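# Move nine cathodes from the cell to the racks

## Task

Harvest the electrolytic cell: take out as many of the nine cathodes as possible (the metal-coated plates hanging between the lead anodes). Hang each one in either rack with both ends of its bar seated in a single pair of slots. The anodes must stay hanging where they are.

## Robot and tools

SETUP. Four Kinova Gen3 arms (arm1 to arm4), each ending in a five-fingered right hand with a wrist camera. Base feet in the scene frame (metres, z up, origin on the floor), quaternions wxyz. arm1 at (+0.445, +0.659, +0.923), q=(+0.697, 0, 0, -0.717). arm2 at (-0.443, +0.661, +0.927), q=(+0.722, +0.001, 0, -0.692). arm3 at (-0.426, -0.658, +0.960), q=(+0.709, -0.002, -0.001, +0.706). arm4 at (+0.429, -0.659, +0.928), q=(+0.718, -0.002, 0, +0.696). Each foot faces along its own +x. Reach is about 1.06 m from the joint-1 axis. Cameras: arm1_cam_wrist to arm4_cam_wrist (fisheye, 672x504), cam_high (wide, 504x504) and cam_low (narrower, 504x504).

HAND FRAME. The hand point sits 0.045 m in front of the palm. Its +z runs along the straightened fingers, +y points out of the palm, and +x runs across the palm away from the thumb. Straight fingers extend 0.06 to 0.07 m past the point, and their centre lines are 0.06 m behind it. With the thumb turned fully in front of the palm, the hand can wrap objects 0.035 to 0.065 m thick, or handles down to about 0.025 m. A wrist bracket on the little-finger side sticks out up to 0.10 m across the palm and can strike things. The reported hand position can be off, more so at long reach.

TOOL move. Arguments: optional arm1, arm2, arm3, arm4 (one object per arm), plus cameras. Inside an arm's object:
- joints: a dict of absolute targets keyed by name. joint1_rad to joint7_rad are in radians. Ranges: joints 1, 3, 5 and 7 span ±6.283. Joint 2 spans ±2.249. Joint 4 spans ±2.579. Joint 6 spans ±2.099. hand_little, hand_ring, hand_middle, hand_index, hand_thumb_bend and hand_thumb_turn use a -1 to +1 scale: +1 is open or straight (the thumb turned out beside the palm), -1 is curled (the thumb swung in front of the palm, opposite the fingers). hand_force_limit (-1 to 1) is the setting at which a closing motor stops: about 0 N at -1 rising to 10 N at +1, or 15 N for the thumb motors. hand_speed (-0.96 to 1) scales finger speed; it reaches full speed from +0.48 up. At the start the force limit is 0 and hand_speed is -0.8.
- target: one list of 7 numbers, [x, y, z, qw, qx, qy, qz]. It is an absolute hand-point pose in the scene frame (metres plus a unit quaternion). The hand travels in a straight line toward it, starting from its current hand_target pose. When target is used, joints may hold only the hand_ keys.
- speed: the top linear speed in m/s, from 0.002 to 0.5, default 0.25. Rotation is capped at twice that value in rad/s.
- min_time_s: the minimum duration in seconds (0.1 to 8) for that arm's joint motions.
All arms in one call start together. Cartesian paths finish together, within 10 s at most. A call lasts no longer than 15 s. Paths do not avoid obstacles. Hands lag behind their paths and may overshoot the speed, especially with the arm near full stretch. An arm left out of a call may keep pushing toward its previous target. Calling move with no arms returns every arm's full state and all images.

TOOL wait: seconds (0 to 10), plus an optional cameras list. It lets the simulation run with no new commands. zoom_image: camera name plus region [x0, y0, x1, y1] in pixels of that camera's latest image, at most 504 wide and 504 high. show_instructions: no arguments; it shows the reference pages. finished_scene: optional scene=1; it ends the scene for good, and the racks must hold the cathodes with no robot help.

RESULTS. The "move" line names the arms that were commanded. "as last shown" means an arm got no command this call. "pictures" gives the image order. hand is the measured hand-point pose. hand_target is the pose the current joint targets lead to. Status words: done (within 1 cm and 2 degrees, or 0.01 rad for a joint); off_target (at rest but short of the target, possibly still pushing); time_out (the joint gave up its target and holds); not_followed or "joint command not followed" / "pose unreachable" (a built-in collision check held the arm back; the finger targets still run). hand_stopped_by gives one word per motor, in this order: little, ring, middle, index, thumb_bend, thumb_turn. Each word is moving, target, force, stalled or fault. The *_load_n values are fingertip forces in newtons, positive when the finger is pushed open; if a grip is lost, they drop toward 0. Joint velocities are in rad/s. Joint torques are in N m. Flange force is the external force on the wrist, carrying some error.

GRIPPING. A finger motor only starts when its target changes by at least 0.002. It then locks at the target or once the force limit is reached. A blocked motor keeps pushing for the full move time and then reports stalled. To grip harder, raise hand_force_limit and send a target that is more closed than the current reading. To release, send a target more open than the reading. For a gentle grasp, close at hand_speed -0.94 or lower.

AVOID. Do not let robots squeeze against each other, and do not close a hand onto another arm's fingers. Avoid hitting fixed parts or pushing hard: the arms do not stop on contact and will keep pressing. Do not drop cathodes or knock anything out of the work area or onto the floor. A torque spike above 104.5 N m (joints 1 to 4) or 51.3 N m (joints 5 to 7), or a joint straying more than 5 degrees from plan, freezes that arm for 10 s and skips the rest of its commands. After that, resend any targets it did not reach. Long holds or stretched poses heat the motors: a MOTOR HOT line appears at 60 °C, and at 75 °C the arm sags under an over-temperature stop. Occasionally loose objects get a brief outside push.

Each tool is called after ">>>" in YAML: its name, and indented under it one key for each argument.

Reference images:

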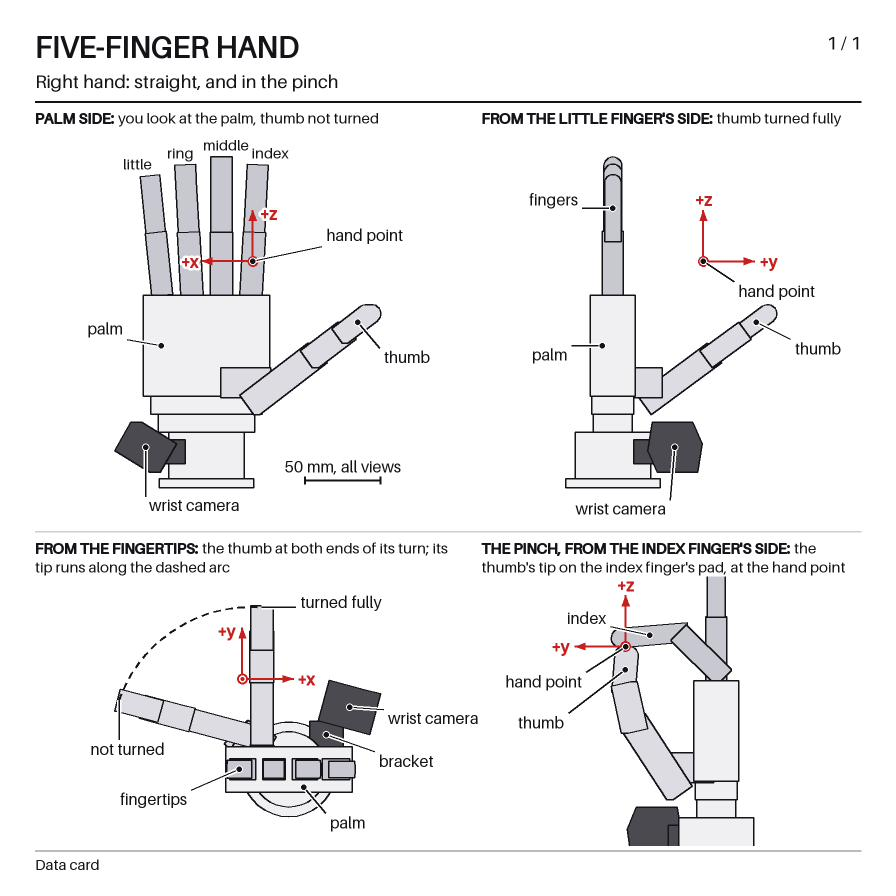

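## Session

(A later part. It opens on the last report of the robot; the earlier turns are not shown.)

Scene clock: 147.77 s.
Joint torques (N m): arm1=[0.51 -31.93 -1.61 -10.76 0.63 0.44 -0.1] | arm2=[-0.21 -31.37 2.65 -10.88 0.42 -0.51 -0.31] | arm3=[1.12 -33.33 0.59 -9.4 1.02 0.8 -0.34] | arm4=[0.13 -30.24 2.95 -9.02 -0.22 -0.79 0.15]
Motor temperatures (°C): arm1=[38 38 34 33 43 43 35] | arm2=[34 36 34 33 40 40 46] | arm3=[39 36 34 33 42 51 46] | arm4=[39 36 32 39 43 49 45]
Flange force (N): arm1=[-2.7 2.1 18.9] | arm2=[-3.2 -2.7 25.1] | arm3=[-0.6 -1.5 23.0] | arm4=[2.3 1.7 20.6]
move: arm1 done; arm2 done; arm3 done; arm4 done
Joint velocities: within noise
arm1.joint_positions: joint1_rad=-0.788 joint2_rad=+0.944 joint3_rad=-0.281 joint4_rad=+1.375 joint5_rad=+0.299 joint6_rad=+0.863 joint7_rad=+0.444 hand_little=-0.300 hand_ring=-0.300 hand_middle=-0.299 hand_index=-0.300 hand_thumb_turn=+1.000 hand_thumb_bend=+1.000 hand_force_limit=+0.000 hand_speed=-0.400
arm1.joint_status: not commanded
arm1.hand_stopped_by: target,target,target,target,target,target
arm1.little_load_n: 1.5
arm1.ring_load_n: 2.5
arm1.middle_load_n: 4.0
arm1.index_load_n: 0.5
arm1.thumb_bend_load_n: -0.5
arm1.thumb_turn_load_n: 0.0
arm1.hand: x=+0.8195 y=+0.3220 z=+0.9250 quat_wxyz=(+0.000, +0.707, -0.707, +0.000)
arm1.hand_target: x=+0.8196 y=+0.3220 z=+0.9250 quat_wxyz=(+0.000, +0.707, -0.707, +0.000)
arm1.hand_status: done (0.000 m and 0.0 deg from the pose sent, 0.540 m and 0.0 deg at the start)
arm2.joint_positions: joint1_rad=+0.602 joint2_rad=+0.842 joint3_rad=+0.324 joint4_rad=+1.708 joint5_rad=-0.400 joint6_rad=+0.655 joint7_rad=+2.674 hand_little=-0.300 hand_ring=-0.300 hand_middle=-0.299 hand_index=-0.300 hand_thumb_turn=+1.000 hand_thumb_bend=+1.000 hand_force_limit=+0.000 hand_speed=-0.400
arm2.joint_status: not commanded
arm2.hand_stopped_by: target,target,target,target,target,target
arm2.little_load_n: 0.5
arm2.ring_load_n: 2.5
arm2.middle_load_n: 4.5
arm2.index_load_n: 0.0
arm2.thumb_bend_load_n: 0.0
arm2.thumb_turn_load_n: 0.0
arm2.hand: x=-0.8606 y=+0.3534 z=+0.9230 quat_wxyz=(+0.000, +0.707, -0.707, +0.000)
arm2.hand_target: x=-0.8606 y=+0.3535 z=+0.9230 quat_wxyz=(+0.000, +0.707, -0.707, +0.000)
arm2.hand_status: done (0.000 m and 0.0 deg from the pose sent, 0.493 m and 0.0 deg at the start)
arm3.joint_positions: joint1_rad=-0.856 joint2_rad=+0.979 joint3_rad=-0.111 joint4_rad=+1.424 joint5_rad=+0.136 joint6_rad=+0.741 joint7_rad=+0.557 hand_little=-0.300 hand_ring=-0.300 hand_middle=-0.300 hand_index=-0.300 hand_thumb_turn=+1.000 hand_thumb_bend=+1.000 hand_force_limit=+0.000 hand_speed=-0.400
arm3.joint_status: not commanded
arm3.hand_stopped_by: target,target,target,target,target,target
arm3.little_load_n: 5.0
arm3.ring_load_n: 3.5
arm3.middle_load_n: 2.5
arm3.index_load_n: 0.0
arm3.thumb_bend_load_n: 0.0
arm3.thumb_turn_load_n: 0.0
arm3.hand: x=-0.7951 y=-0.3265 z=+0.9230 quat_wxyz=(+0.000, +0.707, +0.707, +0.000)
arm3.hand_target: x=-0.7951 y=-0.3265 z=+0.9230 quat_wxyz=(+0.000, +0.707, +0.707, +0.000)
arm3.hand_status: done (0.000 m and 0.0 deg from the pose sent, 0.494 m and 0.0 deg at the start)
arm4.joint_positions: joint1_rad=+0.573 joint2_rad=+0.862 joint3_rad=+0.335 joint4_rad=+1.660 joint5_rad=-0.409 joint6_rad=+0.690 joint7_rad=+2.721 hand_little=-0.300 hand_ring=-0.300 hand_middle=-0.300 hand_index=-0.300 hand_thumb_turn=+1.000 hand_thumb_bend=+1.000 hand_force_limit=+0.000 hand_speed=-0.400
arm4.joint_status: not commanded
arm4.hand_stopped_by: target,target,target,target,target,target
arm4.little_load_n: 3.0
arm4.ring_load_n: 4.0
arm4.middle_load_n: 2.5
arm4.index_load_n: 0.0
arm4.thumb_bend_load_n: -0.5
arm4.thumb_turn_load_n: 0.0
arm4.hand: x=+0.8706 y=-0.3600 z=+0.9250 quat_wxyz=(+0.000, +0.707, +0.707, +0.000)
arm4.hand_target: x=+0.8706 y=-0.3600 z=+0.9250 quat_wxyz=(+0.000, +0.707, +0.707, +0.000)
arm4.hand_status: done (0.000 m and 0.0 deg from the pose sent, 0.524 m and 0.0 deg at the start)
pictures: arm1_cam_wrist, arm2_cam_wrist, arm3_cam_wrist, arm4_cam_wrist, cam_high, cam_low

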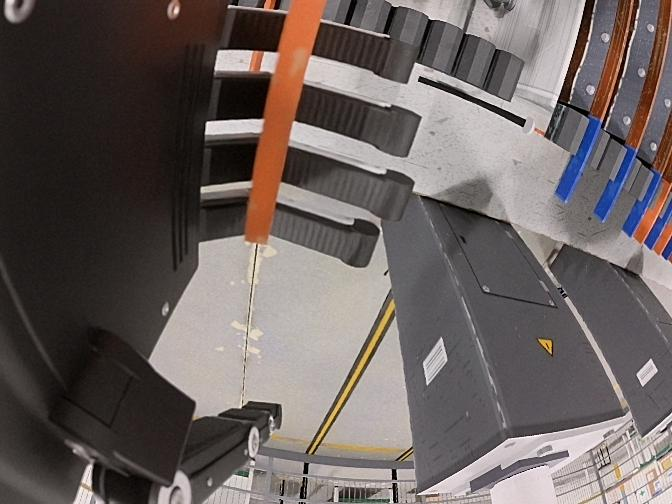

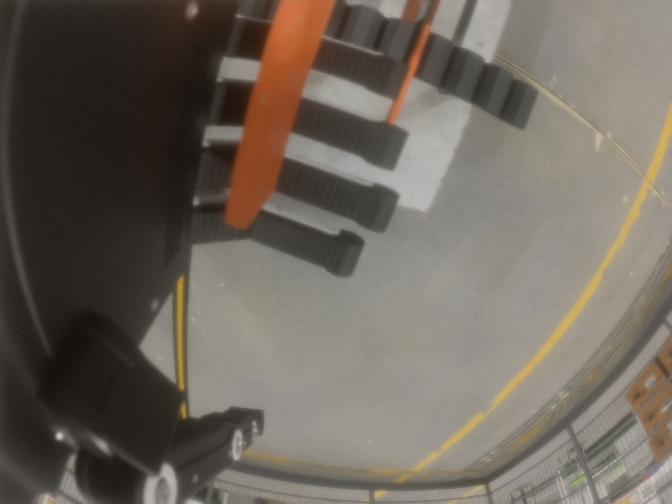

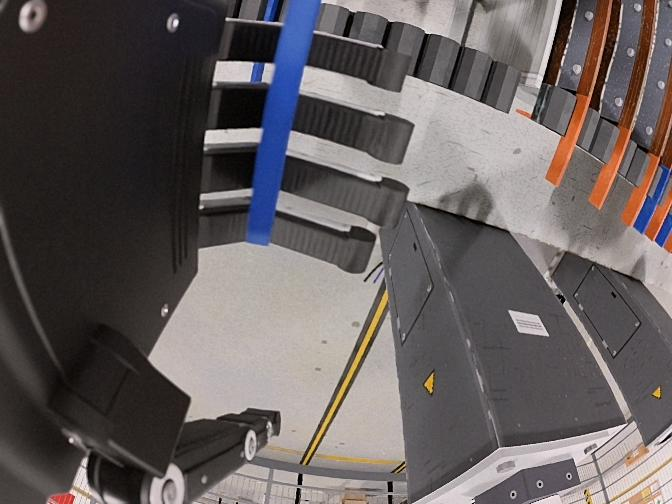

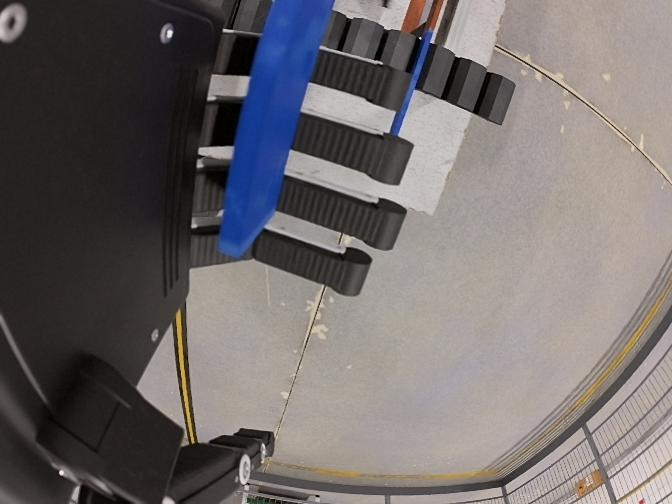

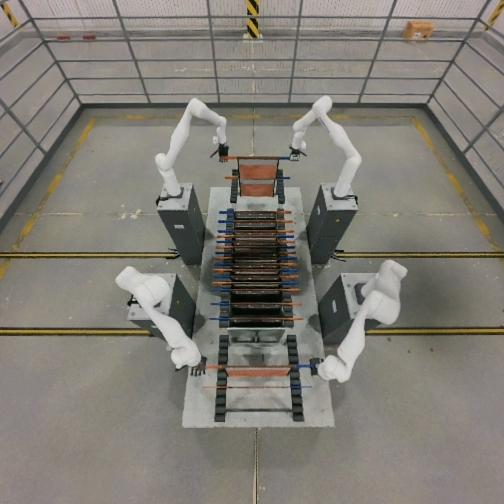

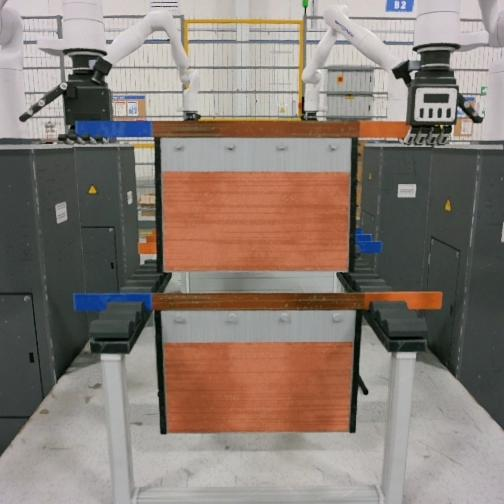

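>>> move:
  cameras: ["cam_high", "cam_low", "arm1_cam_wrist", "arm2_cam_wrist", "arm3_cam_wrist", "arm4_cam_wrist"]

>>> zoom_image:
  camera: "cam_low"
  region: [40, 130, 260, 310]

>>> zoom_image:
  camera: "cam_low"
  region: [260, 130, 480, 310]

>>> zoom_image:
  camera: "cam_high"
  region: [210, 140, 300, 210]

>>> zoom_image:
  camera: "cam_high"
  region: [190, 330, 330, 420]

>>> zoom_image:
  camera: "arm1_cam_wrist"
  region: [180, 0, 520, 260]

>>> zoom_image:
  camera: "arm4_cam_wrist"
  region: [180, 0, 520, 260]

>>> zoom_image:
  camera: "arm2_cam_wrist"
  region: [180, 0, 520, 260]

>>> zoom_image:
  camera: "arm3_cam_wrist"
  region: [180, 0, 520, 260]

Scene clock: 149.00 s.
Joint torques (N m): arm1=[-0.57 -31.57 -2.65 -10.56 0.29 0.51 -0.12] | arm2=[0.87 -31.27 4.02 -10.44 0.74 -0.67 -0.36] | arm3=[0.29 -32.77 -0.8 -8.89 0.51 0.62 -0.33] | arm4=[0.6 -29.66 3.74 -8.58 0.06 -0.72 0.18]
Motor temperatures (°C): arm1=[38 38 34 33 43 43 35] | arm2=[34 36 34 33 40 40 46] | arm3=[39 36 34 33 42 51 46] | arm4=[39 36 32 39 43 49 45]
Flange force (N): arm1=[-1.5 3.6 18.8] | arm2=[-1.0 -3.3 25.4] | arm3=[1.5 -1.8 22.0] | arm4=[3.1 1.3 20.3]
Joint velocities: within noise
arm1.joint_positions: joint1_rad=-0.788 joint2_rad=+0.944 joint3_rad=-0.281 joint4_rad=+1.375 joint5_rad=+0.299 joint6_rad=+0.863 joint7_rad=+0.444 hand_little=-0.300 hand_ring=-0.300 hand_middle=-0.299 hand_index=-0.300 hand_thumb_turn=+1.000 hand_thumb_bend=+1.000 hand_force_limit=+0.000 hand_speed=-0.400
arm1.joint_status: not commanded
arm1.hand_stopped_by: target,target,target,target,target,target
arm1.little_load_n: 1.5
arm1.ring_load_n: 3.0
arm1.middle_load_n: 4.5
arm1.index_load_n: 0.0
arm1.thumb_bend_load_n: -0.5
arm1.thumb_turn_load_n: 0.0
arm1.hand: x=+0.8197 y=+0.3220 z=+0.9250 quat_wxyz=(+0.000, +0.707, -0.707, +0.000) (m; scene frame)
arm1.hand_target: x=+0.8196 y=+0.3220 z=+0.9250 quat_wxyz=(+0.000, +0.707, -0.707, +0.000) (m; scene frame)
arm1.hand_status: done (0.000 m and 0.0 deg from the pose sent, 0.540 m and 0.0 deg at the start)
arm2.joint_positions: joint1_rad=+0.602 joint2_rad=+0.842 joint3_rad=+0.324 joint4_rad=+1.708 joint5_rad=-0.400 joint6_rad=+0.655 joint7_rad=+2.674 hand_little=-0.300 hand_ring=-0.300 hand_middle=-0.299 hand_index=-0.300 hand_thumb_turn=+1.000 hand_thumb_bend=+1.000 hand_force_limit=+0.000 hand_speed=-0.400
arm2.joint_status: not commanded
arm2.hand_stopped_by: target,target,target,target,target,target
arm2.little_load_n: 1.5
arm2.ring_load_n: 2.5
arm2.middle_load_n: 3.5
arm2.index_load_n: 0.0
arm2.thumb_bend_load_n: 0.0
arm2.thumb_turn_load_n: 0.0
arm2.hand: x=-0.8606 y=+0.3535 z=+0.9230 quat_wxyz=(+0.000, +0.707, -0.707, +0.000) (m; scene frame)
arm2.hand_target: x=-0.8606 y=+0.3535 z=+0.9230 quat_wxyz=(+0.000, +0.707, -0.707, +0.000) (m; scene frame)
arm2.hand_status: done (0.000 m and 0.0 deg from the pose sent, 0.493 m and 0.0 deg at the start)
arm3.joint_positions: joint1_rad=-0.856 joint2_rad=+0.979 joint3_rad=-0.112 joint4_rad=+1.424 joint5_rad=+0.136 joint6_rad=+0.741 joint7_rad=+0.557 hand_little=-0.300 hand_ring=-0.300 hand_middle=-0.300 hand_index=-0.300 hand_thumb_turn=+1.000 hand_thumb_bend=+1.000 hand_force_limit=+0.000 hand_speed=-0.400
arm3.joint_status: not commanded
arm3.hand_stopped_by: target,target,target,target,target,target
arm3.little_load_n: 4.0
arm3.ring_load_n: 4.5
arm3.middle_load_n: 3.5
arm3.index_load_n: 0.0
arm3.thumb_bend_load_n: 0.0
arm3.thumb_turn_load_n: 0.0
arm3.hand: x=-0.7951 y=-0.3265 z=+0.9230 quat_wxyz=(+0.000, +0.707, +0.707, +0.000) (m; scene frame)
arm3.hand_target: x=-0.7951 y=-0.3265 z=+0.9230 quat_wxyz=(+0.000, +0.707, +0.707, +0.000) (m; scene frame)
arm3.hand_status: done (0.000 m and 0.0 deg from the pose sent, 0.494 m and 0.0 deg at the start)
arm4.joint_positions: joint1_rad=+0.573 joint2_rad=+0.862 joint3_rad=+0.336 joint4_rad=+1.660 joint5_rad=-0.409 joint6_rad=+0.690 joint7_rad=+2.721 hand_little=-0.300 hand_ring=-0.300 hand_middle=-0.300 hand_index=-0.300 hand_thumb_turn=+1.000 hand_thumb_bend=+1.000 hand_force_limit=+0.000 hand_speed=-0.400
arm4.joint_status: not commanded
arm4.hand_stopped_by: target,target,target,target,target,target
arm4.little_load_n: 3.0
arm4.ring_load_n: 3.0
arm4.middle_load_n: 2.5
arm4.index_load_n: 0.0
arm4.thumb_bend_load_n: 0.0
arm4.thumb_turn_load_n: 0.0
arm4.hand: x=+0.8706 y=-0.3600 z=+0.9250 quat_wxyz=(+0.000, +0.707, +0.707, +0.000) (m; scene frame)
arm4.hand_target: x=+0.8706 y=-0.3600 z=+0.9250 quat_wxyz=(+0.000, +0.707, +0.707, +0.000) (m; scene frame)
arm4.hand_status: done (0.000 m and 0.0 deg from the pose sent, 0.524 m and 0.0 deg at the start)
pictures: arm1_cam_wrist, arm2_cam_wrist, arm3_cam_wrist, arm4_cam_wrist, cam_high, cam_low

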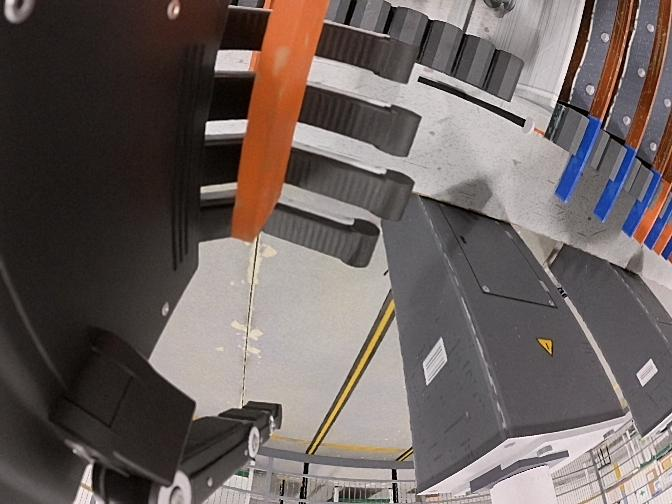

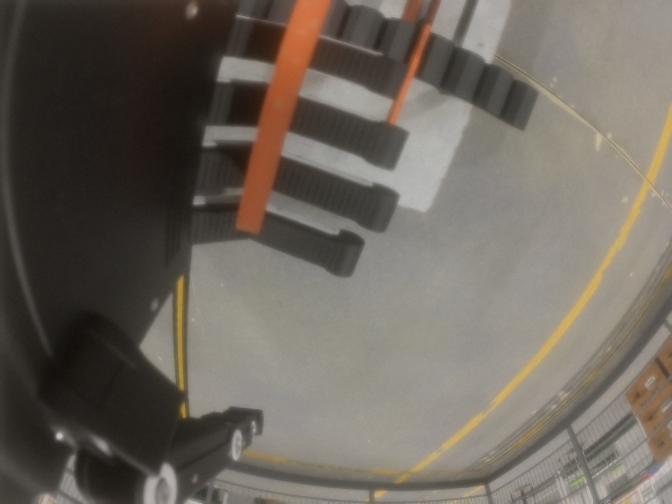

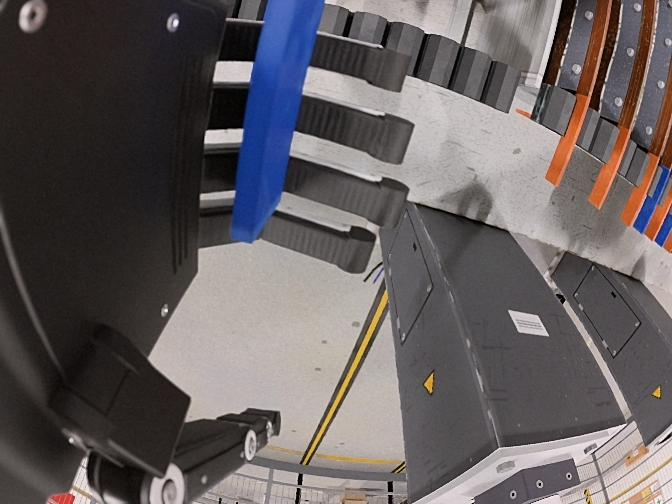

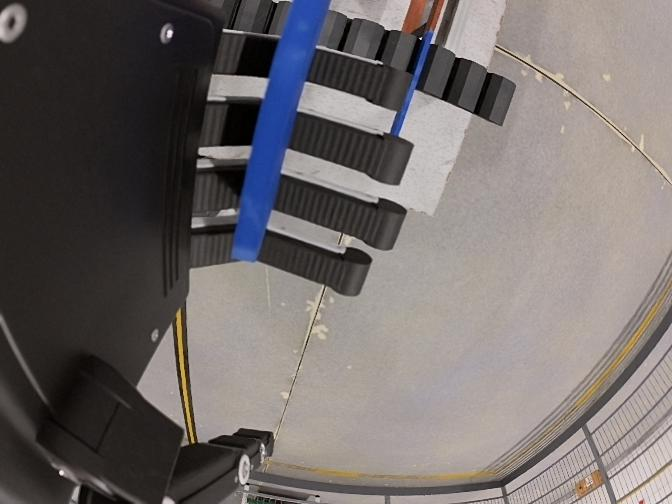

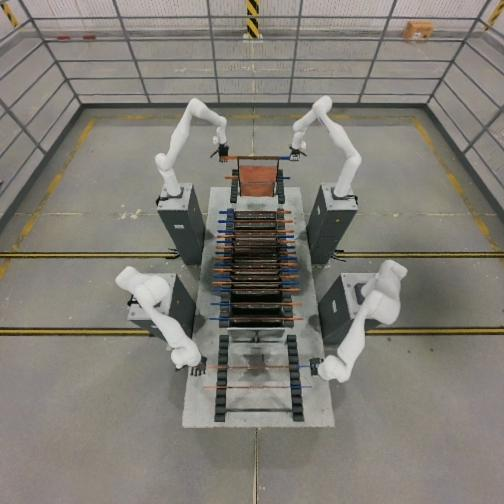

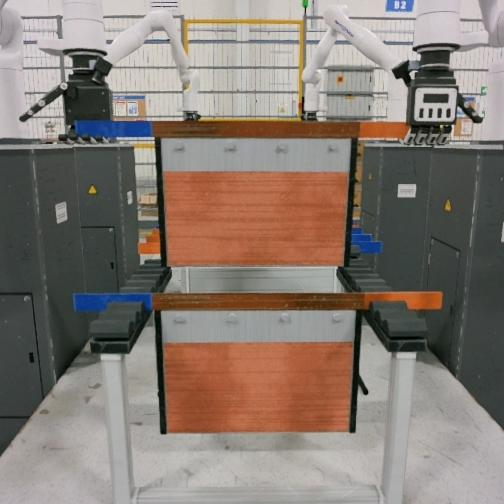

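Scaled by 2.291 from the camera's image (finer frame: 720x720).

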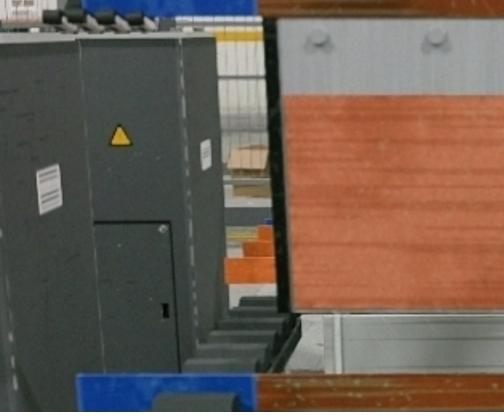

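Scaled by 2.291 from the camera's image (finer frame: 720x720).

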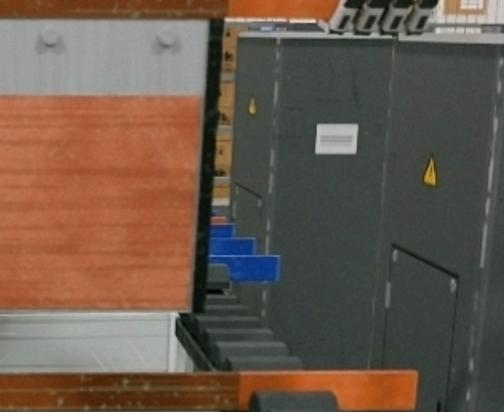

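Scaled by 5.600 from the camera's image (finer frame: 720x720).

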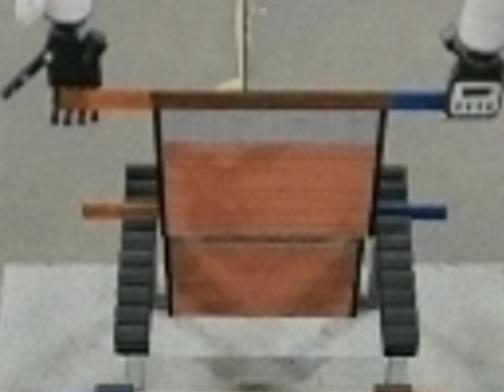

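Scaled by 3.600 from the camera's image (finer frame: 720x720).

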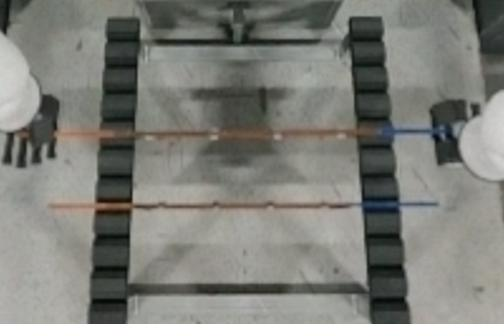

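Scaled by 1.482 from the camera's image (finer frame: 960x720).

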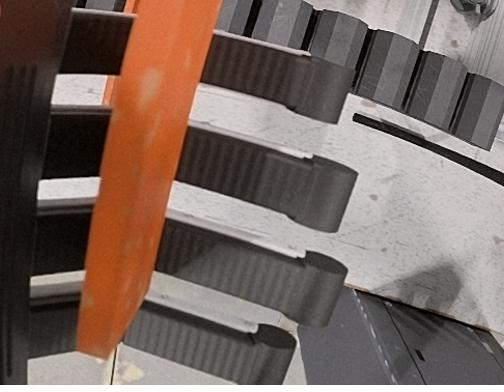

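Scaled by 1.482 from the camera's image (finer frame: 960x720).

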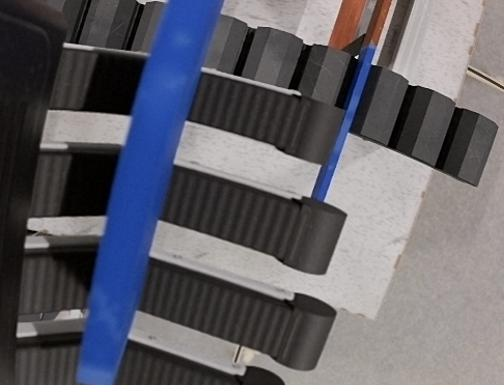

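Scaled by 1.482 from the camera's image (finer frame: 960x720).

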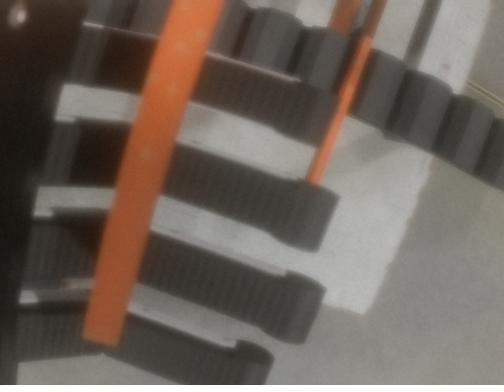

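Scaled by 1.482 from the camera's image (finer frame: 960x720).

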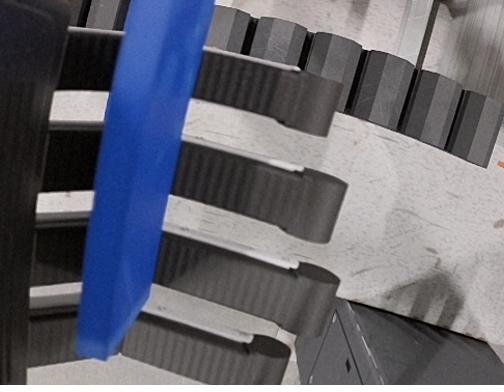

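>>> move:
  cameras: ["cam_high", "arm1_cam_wrist", "arm3_cam_wrist"]

>>> zoom_image:
  camera: "cam_high"
  region: [210, 140, 300, 210]

>>> zoom_image:
  camera: "cam_high"
  region: [190, 330, 330, 420]

Scene clock: 150.27 s.
Joint torques (N m): arm1=[-0.49 -31.5 -2.44 -10.41 0.29 0.64 -0.19] | arm2=[0.41 -31.07 3.6 -10.2 0.69 -0.4 -0.37] | arm3=[0.43 -32.78 -0.63 -8.9 0.65 0.88 -0.22] | arm4=[0.8 -29.76 3.8 -8.65 -0.03 -0.77 0.11]
Motor temperatures (°C): arm1=[38 38 34 33 43 43 35] | arm2=[34 36 34 33 40 40 46] | arm3=[39 36 34 33 42 51 46] | arm4=[39 36 32 39 43 49 45]
Flange force (N): arm1=[-1.3 3.4 18.8] | arm2=[-1.5 -2.5 25.4] | arm3=[0.6 -1.5 22.4] | arm4=[3.2 1.0 20.3]
Joint velocities: within noise
arm1.joint_positions: joint1_rad=-0.788 joint2_rad=+0.944 joint3_rad=-0.281 joint4_rad=+1.375 joint5_rad=+0.299 joint6_rad=+0.863 joint7_rad=+0.444 hand_little=-0.300 hand_ring=-0.300 hand_middle=-0.299 hand_index=-0.300 hand_thumb_turn=+1.000 hand_thumb_bend=+1.000 hand_force_limit=+0.000 hand_speed=-0.400
arm1.joint_status: not commanded
arm1.hand_stopped_by: target,target,target,target,target,target
arm1.little_load_n: 1.5
arm1.ring_load_n: 3.0
arm1.middle_load_n: 4.5
arm1.index_load_n: 0.0
arm1.thumb_bend_load_n: 0.0
arm1.thumb_turn_load_n: 0.0
arm1.hand: x=+0.8196 y=+0.3220 z=+0.9250 quat_wxyz=(+0.000, +0.707, -0.707, +0.000) (m; scene frame)
arm1.hand_target: x=+0.8196 y=+0.3220 z=+0.9250 quat_wxyz=(+0.000, +0.707, -0.707, +0.000) (m; scene frame)
arm1.hand_status: done (0.000 m and 0.0 deg from the pose sent, 0.540 m and 0.0 deg at the start)
arm2.joint_positions: joint1_rad=+0.602 joint2_rad=+0.842 joint3_rad=+0.324 joint4_rad=+1.708 joint5_rad=-0.400 joint6_rad=+0.655 joint7_rad=+2.674 hand_little=-0.300 hand_ring=-0.300 hand_middle=-0.299 hand_index=-0.300 hand_thumb_turn=+1.000 hand_thumb_bend=+1.000 hand_force_limit=+0.000 hand_speed=-0.400
arm2.joint_status: not commanded
arm2.hand_stopped_by: target,target,target,target,target,target
arm2.little_load_n: 1.0
arm2.ring_load_n: 3.0
arm2.middle_load_n: 4.0
arm2.index_load_n: 0.0
arm2.thumb_bend_load_n: 0.0
arm2.thumb_turn_load_n: 0.0
arm2.hand: x=-0.8606 y=+0.3535 z=+0.9230 quat_wxyz=(+0.000, +0.707, -0.707, +0.000) (m; scene frame)
arm2.hand_target: x=-0.8606 y=+0.3535 z=+0.9230 quat_wxyz=(+0.000, +0.707, -0.707, +0.000) (m; scene frame)
arm2.hand_status: done (0.000 m and 0.0 deg from the pose sent, 0.493 m and 0.0 deg at the start)
arm3.joint_positions: joint1_rad=-0.856 joint2_rad=+0.979 joint3_rad=-0.112 joint4_rad=+1.424 joint5_rad=+0.136 joint6_rad=+0.741 joint7_rad=+0.557 hand_little=-0.300 hand_ring=-0.300 hand_middle=-0.300 hand_index=-0.300 hand_thumb_turn=+1.000 hand_thumb_bend=+1.000 hand_force_limit=+0.000 hand_speed=-0.400
arm3.joint_status: not commanded
arm3.hand_stopped_by: target,target,target,target,target,target
arm3.little_load_n: 3.0
arm3.ring_load_n: 4.5
arm3.middle_load_n: 4.0
arm3.index_load_n: 0.0
arm3.thumb_bend_load_n: 0.0
arm3.thumb_turn_load_n: 0.0
arm3.hand: x=-0.7951 y=-0.3265 z=+0.9230 quat_wxyz=(+0.000, +0.707, +0.707, +0.000) (m; scene frame)
arm3.hand_target: x=-0.7951 y=-0.3265 z=+0.9230 quat_wxyz=(+0.000, +0.707, +0.707, +0.000) (m; scene frame)
arm3.hand_status: done (0.000 m and 0.0 deg from the pose sent, 0.494 m and 0.0 deg at the start)
arm4.joint_positions: joint1_rad=+0.573 joint2_rad=+0.862 joint3_rad=+0.336 joint4_rad=+1.660 joint5_rad=-0.409 joint6_rad=+0.690 joint7_rad=+2.721 hand_little=-0.300 hand_ring=-0.300 hand_middle=-0.300 hand_index=-0.300 hand_thumb_turn=+1.000 hand_thumb_bend=+1.000 hand_force_limit=+0.000 hand_speed=-0.400
arm4.joint_status: not commanded
arm4.hand_stopped_by: target,target,target,target,target,target
arm4.little_load_n: 3.5
arm4.ring_load_n: 4.0
arm4.middle_load_n: 2.5
arm4.index_load_n: 0.0
arm4.thumb_bend_load_n: 0.0
arm4.thumb_turn_load_n: 0.0
arm4.hand: x=+0.8706 y=-0.3600 z=+0.9250 quat_wxyz=(+0.000, +0.707, +0.707, +0.000) (m; scene frame)
arm4.hand_target: x=+0.8706 y=-0.3600 z=+0.9250 quat_wxyz=(+0.000, +0.707, +0.707, +0.000) (m; scene frame)
arm4.hand_status: done (0.000 m and 0.0 deg from the pose sent, 0.524 m and 0.0 deg at the start)
pictures: arm1_cam_wrist, arm3_cam_wrist, cam_high

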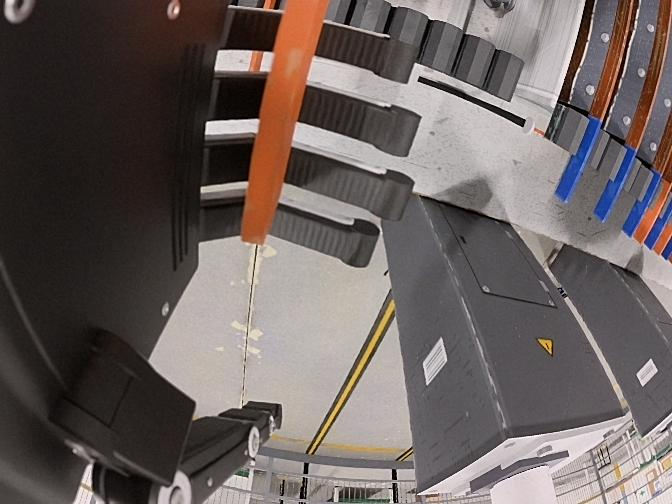

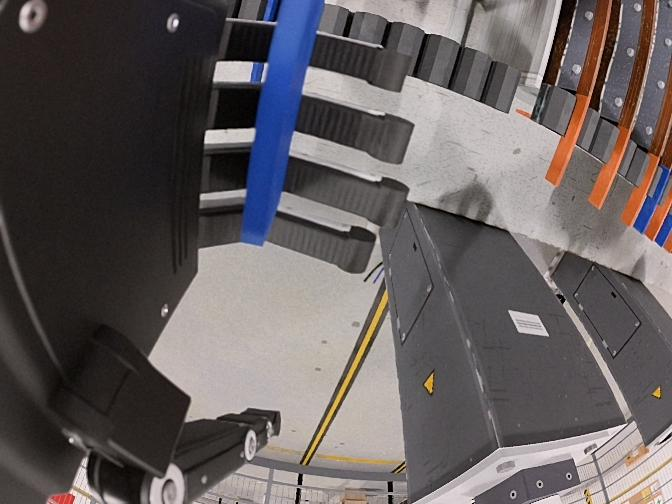

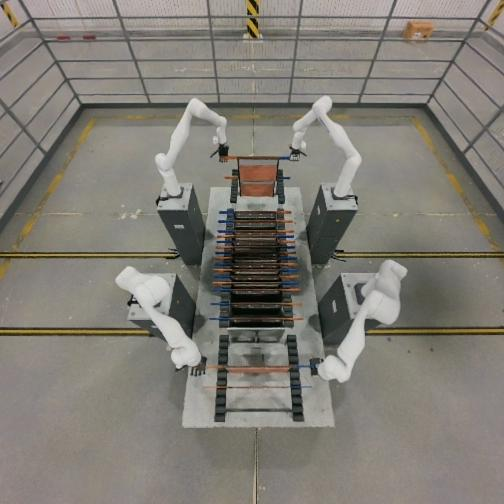

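Scaled by 5.600 from the camera's image (finer frame: 720x720).

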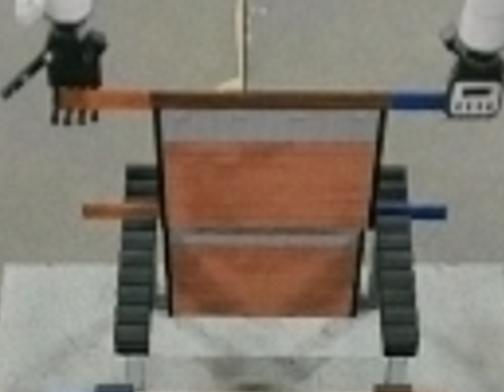

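Scaled by 3.600 from the camera's image (finer frame: 720x720).

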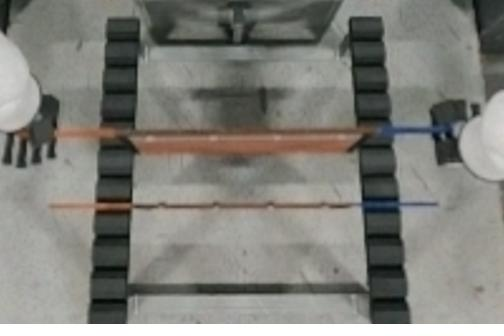

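>>> move:
  arm1: {"target": [0.8200, 0.322, 0.634, 0, 0.7071, -0.7071, 0], "speed": 0.18}
  arm2: {"target": [-0.8606, 0.3535, 0.632, 0, 0.7071, -0.7071, 0], "speed": 0.18}
  arm3: {"target": [-0.7951, -0.3265, 0.632, 0, 0.7071, 0.7071, 0], "speed": 0.18}
  arm4: {"target": [0.8706, -0.360, 0.634, 0, 0.7071, 0.7071, 0], "speed": 0.18}
  cameras: ["cam_high", "cam_low"]

>>> zoom_image:
  camera: "cam_high"
  region: [210, 140, 300, 210]

>>> zoom_image:
  camera: "cam_high"
  region: [190, 330, 330, 420]

Scene clock: 153.03 s.
Joint torques (N m): arm1=[-3.3 -33.2 -4.41 -8.02 -0.41 -0.82 -0.14] | arm2=[2.35 -36.67 4.89 -7.52 0.69 -2.17 -0.35] | arm3=[0.19 -34.74 -0.4 -6.06 0.38 0.56 -0.32] | arm4=[1.54 -31.82 3.19 -3.44 -0.02 -0.88 0.03]
Motor temperatures (°C): arm1=[38 38 34 33 43 43 35] | arm2=[34 36 34 33 40 40 46] | arm3=[39 36 34 33 42 51 46] | arm4=[39 36 32 39 43 49 45]
Flange force (N): arm1=[0.2 9.1 14.1] | arm2=[-1.3 -8.5 24.7] | arm3=[0.6 -0.7 23.5] | arm4=[5.6 1.8 22.3]
move: arm1 done; arm2 done; arm3 done; arm4 done
Joint velocities: within noise
arm1.joint_positions: joint1_rad=-0.845 joint2_rad=+1.517 joint3_rad=-0.191 joint4_rad=+1.131 joint5_rad=+0.385 joint6_rad=+0.527 joint7_rad=+0.406 hand_little=-0.300 hand_ring=-0.300 hand_middle=-0.299 hand_index=-0.300 hand_thumb_turn=+1.000 hand_thumb_bend=+1.000 hand_force_limit=+0.000 hand_speed=-0.400
arm1.joint_status: not commanded
arm1.hand_stopped_by: target,target,target,target,target,target
arm1.little_load_n: 1.5
arm1.ring_load_n: 2.5
arm1.middle_load_n: 3.5
arm1.index_load_n: 0.0
arm1.thumb_bend_load_n: 0.0
arm1.thumb_turn_load_n: 0.0
arm1.hand: x=+0.8200 y=+0.3220 z=+0.6340 quat_wxyz=(+0.000, +0.707, -0.707, +0.000)
arm1.hand_target: x=+0.8200 y=+0.3220 z=+0.6340 quat_wxyz=(+0.000, +0.707, -0.707, +0.000)
arm1.hand_status: done (0.000 m and 0.0 deg from the pose sent, 0.291 m and 0.0 deg at the start)
arm2.joint_positions: joint1_rad=+0.727 joint2_rad=+1.462 joint3_rad=+0.125 joint4_rad=+1.454 joint5_rad=-0.512 joint6_rad=+0.255 joint7_rad=+2.766 hand_little=-0.300 hand_ring=-0.300 hand_middle=-0.299 hand_index=-0.300 hand_thumb_turn=+1.000 hand_thumb_bend=+1.000 hand_force_limit=+0.000 hand_speed=-0.400
arm2.joint_status: not commanded
arm2.hand_stopped_by: target,target,target,target,target,target
arm2.little_load_n: 2.0
arm2.ring_load_n: 2.5
arm2.middle_load_n: 3.5
arm2.index_load_n: 0.5
arm2.thumb_bend_load_n: 0.0
arm2.thumb_turn_load_n: 0.0
arm2.hand: x=-0.8606 y=+0.3535 z=+0.6320 quat_wxyz=(+0.000, +0.707, -0.707, +0.000)
arm2.hand_target: x=-0.8606 y=+0.3535 z=+0.6320 quat_wxyz=(+0.000, +0.707, -0.707, +0.000)
arm2.hand_status: done (0.000 m and 0.0 deg from the pose sent, 0.291 m and 0.0 deg at the start)
arm3.joint_positions: joint1_rad=-0.881 joint2_rad=+1.588 joint3_rad=-0.077 joint4_rad=+1.088 joint5_rad=+0.168 joint6_rad=+0.467 joint7_rad=+0.546 hand_little=-0.300 hand_ring=-0.299 hand_middle=-0.300 hand_index=-0.300 hand_thumb_turn=+1.000 hand_thumb_bend=+1.000 hand_force_limit=+0.000 hand_speed=-0.400
arm3.joint_status: not commanded
arm3.hand_stopped_by: target,target,target,target,target,target
arm3.little_load_n: 5.0
arm3.ring_load_n: 4.0
arm3.middle_load_n: 3.0
arm3.index_load_n: 0.0
arm3.thumb_bend_load_n: 0.0
arm3.thumb_turn_load_n: 0.0
arm3.hand: x=-0.7951 y=-0.3265 z=+0.6320 quat_wxyz=(+0.000, +0.707, +0.707, +0.000)
arm3.hand_target: x=-0.7951 y=-0.3265 z=+0.6320 quat_wxyz=(+0.000, +0.707, +0.707, +0.000)
arm3.hand_status: done (0.000 m and 0.0 deg from the pose sent, 0.291 m and 0.0 deg at the start)
arm4.joint_positions: joint1_rad=+0.688 joint2_rad=+1.471 joint3_rad=+0.146 joint4_rad=+1.410 joint5_rad=-0.524 joint6_rad=+0.301 joint7_rad=+2.808 hand_little=-0.300 hand_ring=-0.300 hand_middle=-0.300 hand_index=-0.300 hand_thumb_turn=+1.000 hand_thumb_bend=+1.000 hand_force_limit=+0.000 hand_speed=-0.400
arm4.joint_status: not commanded
arm4.hand_stopped_by: target,target,target,target,target,target
arm4.little_load_n: 3.5
arm4.ring_load_n: 4.0
arm4.middle_load_n: 2.0
arm4.index_load_n: 0.0
arm4.thumb_bend_load_n: 0.0
arm4.thumb_turn_load_n: 0.0
arm4.hand: x=+0.8706 y=-0.3600 z=+0.6340 quat_wxyz=(+0.000, +0.707, +0.707, +0.000)
arm4.hand_target: x=+0.8706 y=-0.3600 z=+0.6340 quat_wxyz=(+0.000, +0.707, +0.707, +0.000)
arm4.hand_status: done (0.000 m and 0.0 deg from the pose sent, 0.291 m and 0.0 deg at the start)

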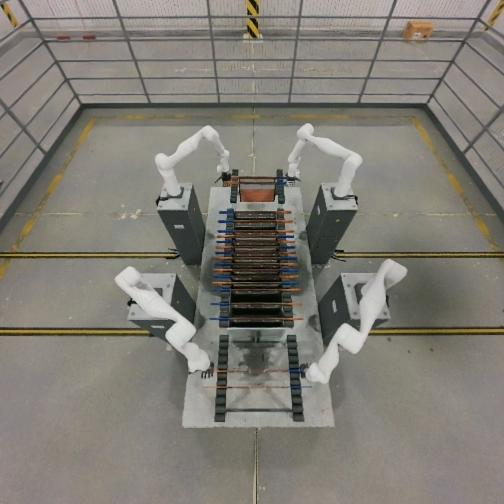

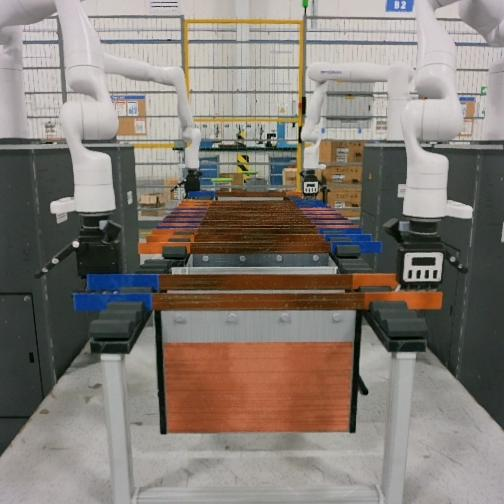

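Scaled by 5.600 from the camera's image (finer frame: 720x720).

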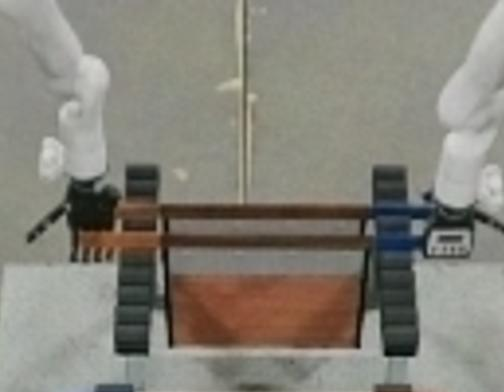

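Scaled by 3.600 from the camera's image (finer frame: 720x720).

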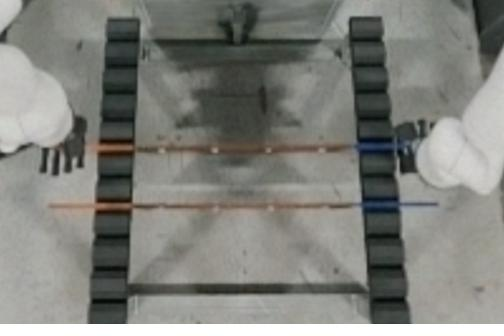

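>>> move:
  arm1: {"target": [0.8160, 0.322, 0.602, 0, 0.7071, -0.7071, 0], "speed": 0.06}
  arm2: {"target": [-0.8575, 0.3535, 0.600, 0, 0.7071, -0.7071, 0], "speed": 0.06}
  arm3: {"target": [-0.7951, -0.3265, 0.600, 0, 0.7071, 0.7071, 0], "speed": 0.06}
  arm4: {"target": [0.8706, -0.360, 0.602, 0, 0.7071, 0.7071, 0], "speed": 0.06}
  cameras: ["cam_low", "cam_high"]

>>> zoom_image:
  camera: "cam_high"
  region: [190, 330, 330, 420]

>>> zoom_image:
  camera: "cam_low"
  region: [40, 230, 480, 360]

Scene clock: 155.00 s.
Joint torques (N m): arm1=[-0.39 -22.2 -1.17 -3.99 0.07 0.04 -0.18] | arm2=[0.44 -23.43 0.78 -2.99 0.57 0.16 -0.28] | arm3=[12.33 55.54 11.58 -42.09 8.52 -40.3 5.49] | arm4=[0.85 -21.14 1.07 -1.39 -0.08 0.01 0.06]
Motor temperatures (°C): arm1=[38 38 34 33 43 43 35] | arm2=[34 36 34 33 40 40 46] | arm3=[39 36 34 33 42 51 46] | arm4=[39 36 32 39 43 49 45]
Flange force (N): arm1=[-0.9 2.5 -2.6] | arm2=[-1.0 -2.8 3.0] | arm3=[-115.3 87.6 -290.8] | arm4=[3.9 1.8 1.9]
move: arm1 done; arm2 done; arm3 off_target; arm4 done
TORQUE WARNING: arm3's joint6_rad reached its warning level (29.4 N m). A warning alone does not stop the arm.
Joint velocities: within noise
arm1.joint_positions: joint1_rad=-0.844 joint2_rad=+1.588 joint3_rad=-0.188 joint4_rad=+1.073 joint5_rad=+0.389 joint6_rad=+0.512 joint7_rad=+0.413 hand_little=-0.300 hand_ring=-0.300 hand_middle=-0.300 hand_index=-0.300 hand_thumb_turn=+1.000 hand_thumb_bend=+1.000 hand_force_limit=+0.000 hand_speed=-0.400
arm1.joint_status: not commanded
arm1.hand_stopped_by: target,target,target,target,target,target
arm1.little_load_n: 0.0
arm1.ring_load_n: 0.0
arm1.middle_load_n: 0.0
arm1.index_load_n: 0.0
arm1.thumb_bend_load_n: 0.0
arm1.thumb_turn_load_n: 0.0
arm1.hand: x=+0.8160 y=+0.3220 z=+0.6020 quat_wxyz=(+0.000, +0.707, -0.707, +0.000)
arm1.hand_target: x=+0.8160 y=+0.3220 z=+0.6020 quat_wxyz=(+0.000, +0.707, -0.707, +0.000)
arm1.hand_status: done (0.000 m and 0.0 deg from the pose sent, 0.032 m and 0.0 deg at the start)
arm2.joint_positions: joint1_rad=+0.727 joint2_rad=+1.535 joint3_rad=+0.118 joint4_rad=+1.396 joint5_rad=-0.516 joint6_rad=+0.239 joint7_rad=+2.763 hand_little=-0.300 hand_ring=-0.300 hand_middle=-0.300 hand_index=-0.300 hand_thumb_turn=+1.000 hand_thumb_bend=+1.000 hand_force_limit=+0.000 hand_speed=-0.400
arm2.joint_status: not commanded
arm2.hand_stopped_by: target,target,target,target,target,target
arm2.little_load_n: 0.0
arm2.ring_load_n: 0.0
arm2.middle_load_n: 0.0
arm2.index_load_n: 0.0
arm2.thumb_bend_load_n: 0.0
arm2.thumb_turn_load_n: 0.0
arm2.hand: x=-0.8575 y=+0.3535 z=+0.6000 quat_wxyz=(+0.000, +0.707, -0.707, +0.000)
arm2.hand_target: x=-0.8575 y=+0.3535 z=+0.6000 quat_wxyz=(+0.000, +0.707, -0.707, +0.000)
arm2.hand_status: done (0.000 m and 0.0 deg from the pose sent, 0.032 m and 0.0 deg at the start)
arm3.joint_positions: joint1_rad=-0.882 joint2_rad=+1.648 joint3_rad=-0.079 joint4_rad=+1.003 joint5_rad=+0.169 joint6_rad=+0.481 joint7_rad=+0.550 hand_little=-0.301 hand_ring=-0.300 hand_middle=-0.300 hand_index=-0.300 hand_thumb_turn=+1.000 hand_thumb_bend=+1.000 hand_force_limit=+0.000 hand_speed=-0.400
arm3.joint_status: not commanded
arm3.hand_stopped_by: target,target,target,target,target,target
arm3.little_load_n: -10.0
arm3.ring_load_n: 0.0
arm3.middle_load_n: 0.0
arm3.index_load_n: 0.0
arm3.thumb_bend_load_n: -0.5
arm3.thumb_turn_load_n: 0.0
arm3.hand: x=-0.8017 y=-0.3206 z=+0.6097 quat_wxyz=(-0.005, +0.707, +0.707, +0.000)
arm3.hand_target: x=-0.7950 y=-0.3266 z=+0.6002 quat_wxyz=(+0.000, +0.707, +0.707, +0.000)
arm3.hand_status: off_target (0.013 m and 0.6 deg from the pose sent, 0.032 m and 0.0 deg at the start)
arm4.joint_positions: joint1_rad=+0.691 joint2_rad=+1.545 joint3_rad=+0.142 joint4_rad=+1.342 joint5_rad=-0.527 joint6_rad=+0.292 joint7_rad=+2.805 hand_little=-0.300 hand_ring=-0.300 hand_middle=-0.300 hand_index=-0.300 hand_thumb_turn=+1.000 hand_thumb_bend=+1.000 hand_force_limit=+0.000 hand_speed=-0.400
arm4.joint_status: not commanded
arm4.hand_stopped_by: target,target,target,target,target,target
arm4.little_load_n: 0.0
arm4.ring_load_n: 0.5
arm4.middle_load_n: 0.0
arm4.index_load_n: 0.0
arm4.thumb_bend_load_n: 0.0
arm4.thumb_turn_load_n: 0.0
arm4.hand: x=+0.8706 y=-0.3600 z=+0.6020 quat_wxyz=(+0.000, +0.707, +0.707, +0.000)
arm4.hand_target: x=+0.8706 y=-0.3600 z=+0.6020 quat_wxyz=(+0.000, +0.707, +0.707, +0.000)
arm4.hand_status: done (0.000 m and 0.0 deg from the pose sent, 0.032 m and 0.0 deg at the start)
pictures: cam_high, cam_low

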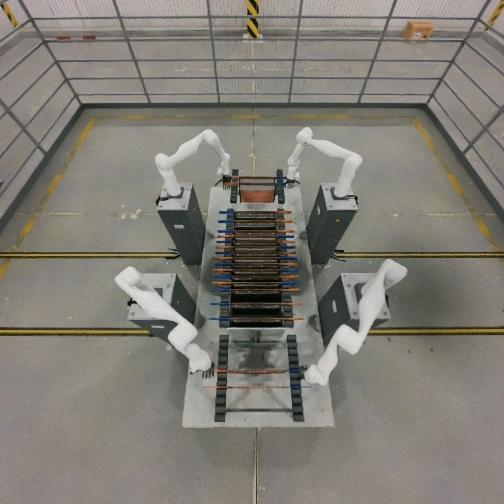

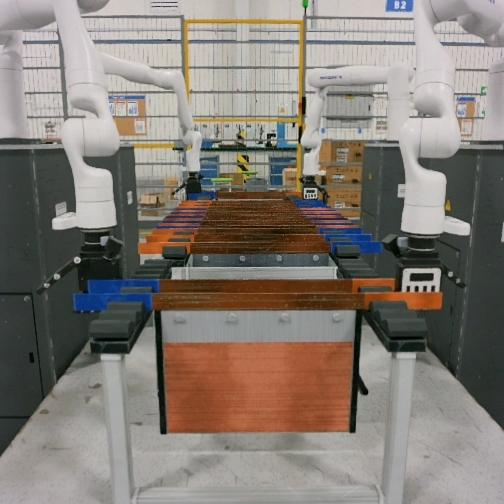

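Scaled by 3.600 from the camera's image (finer frame: 720x720).

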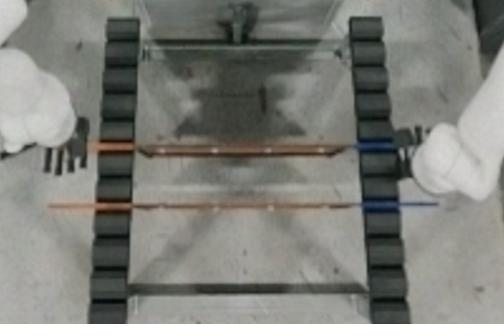

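Scaled by 1.145 from the camera's image (finer frame: 720x720).

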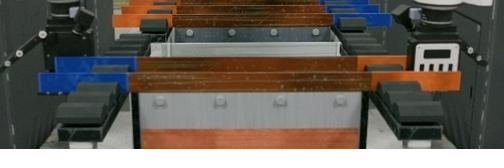

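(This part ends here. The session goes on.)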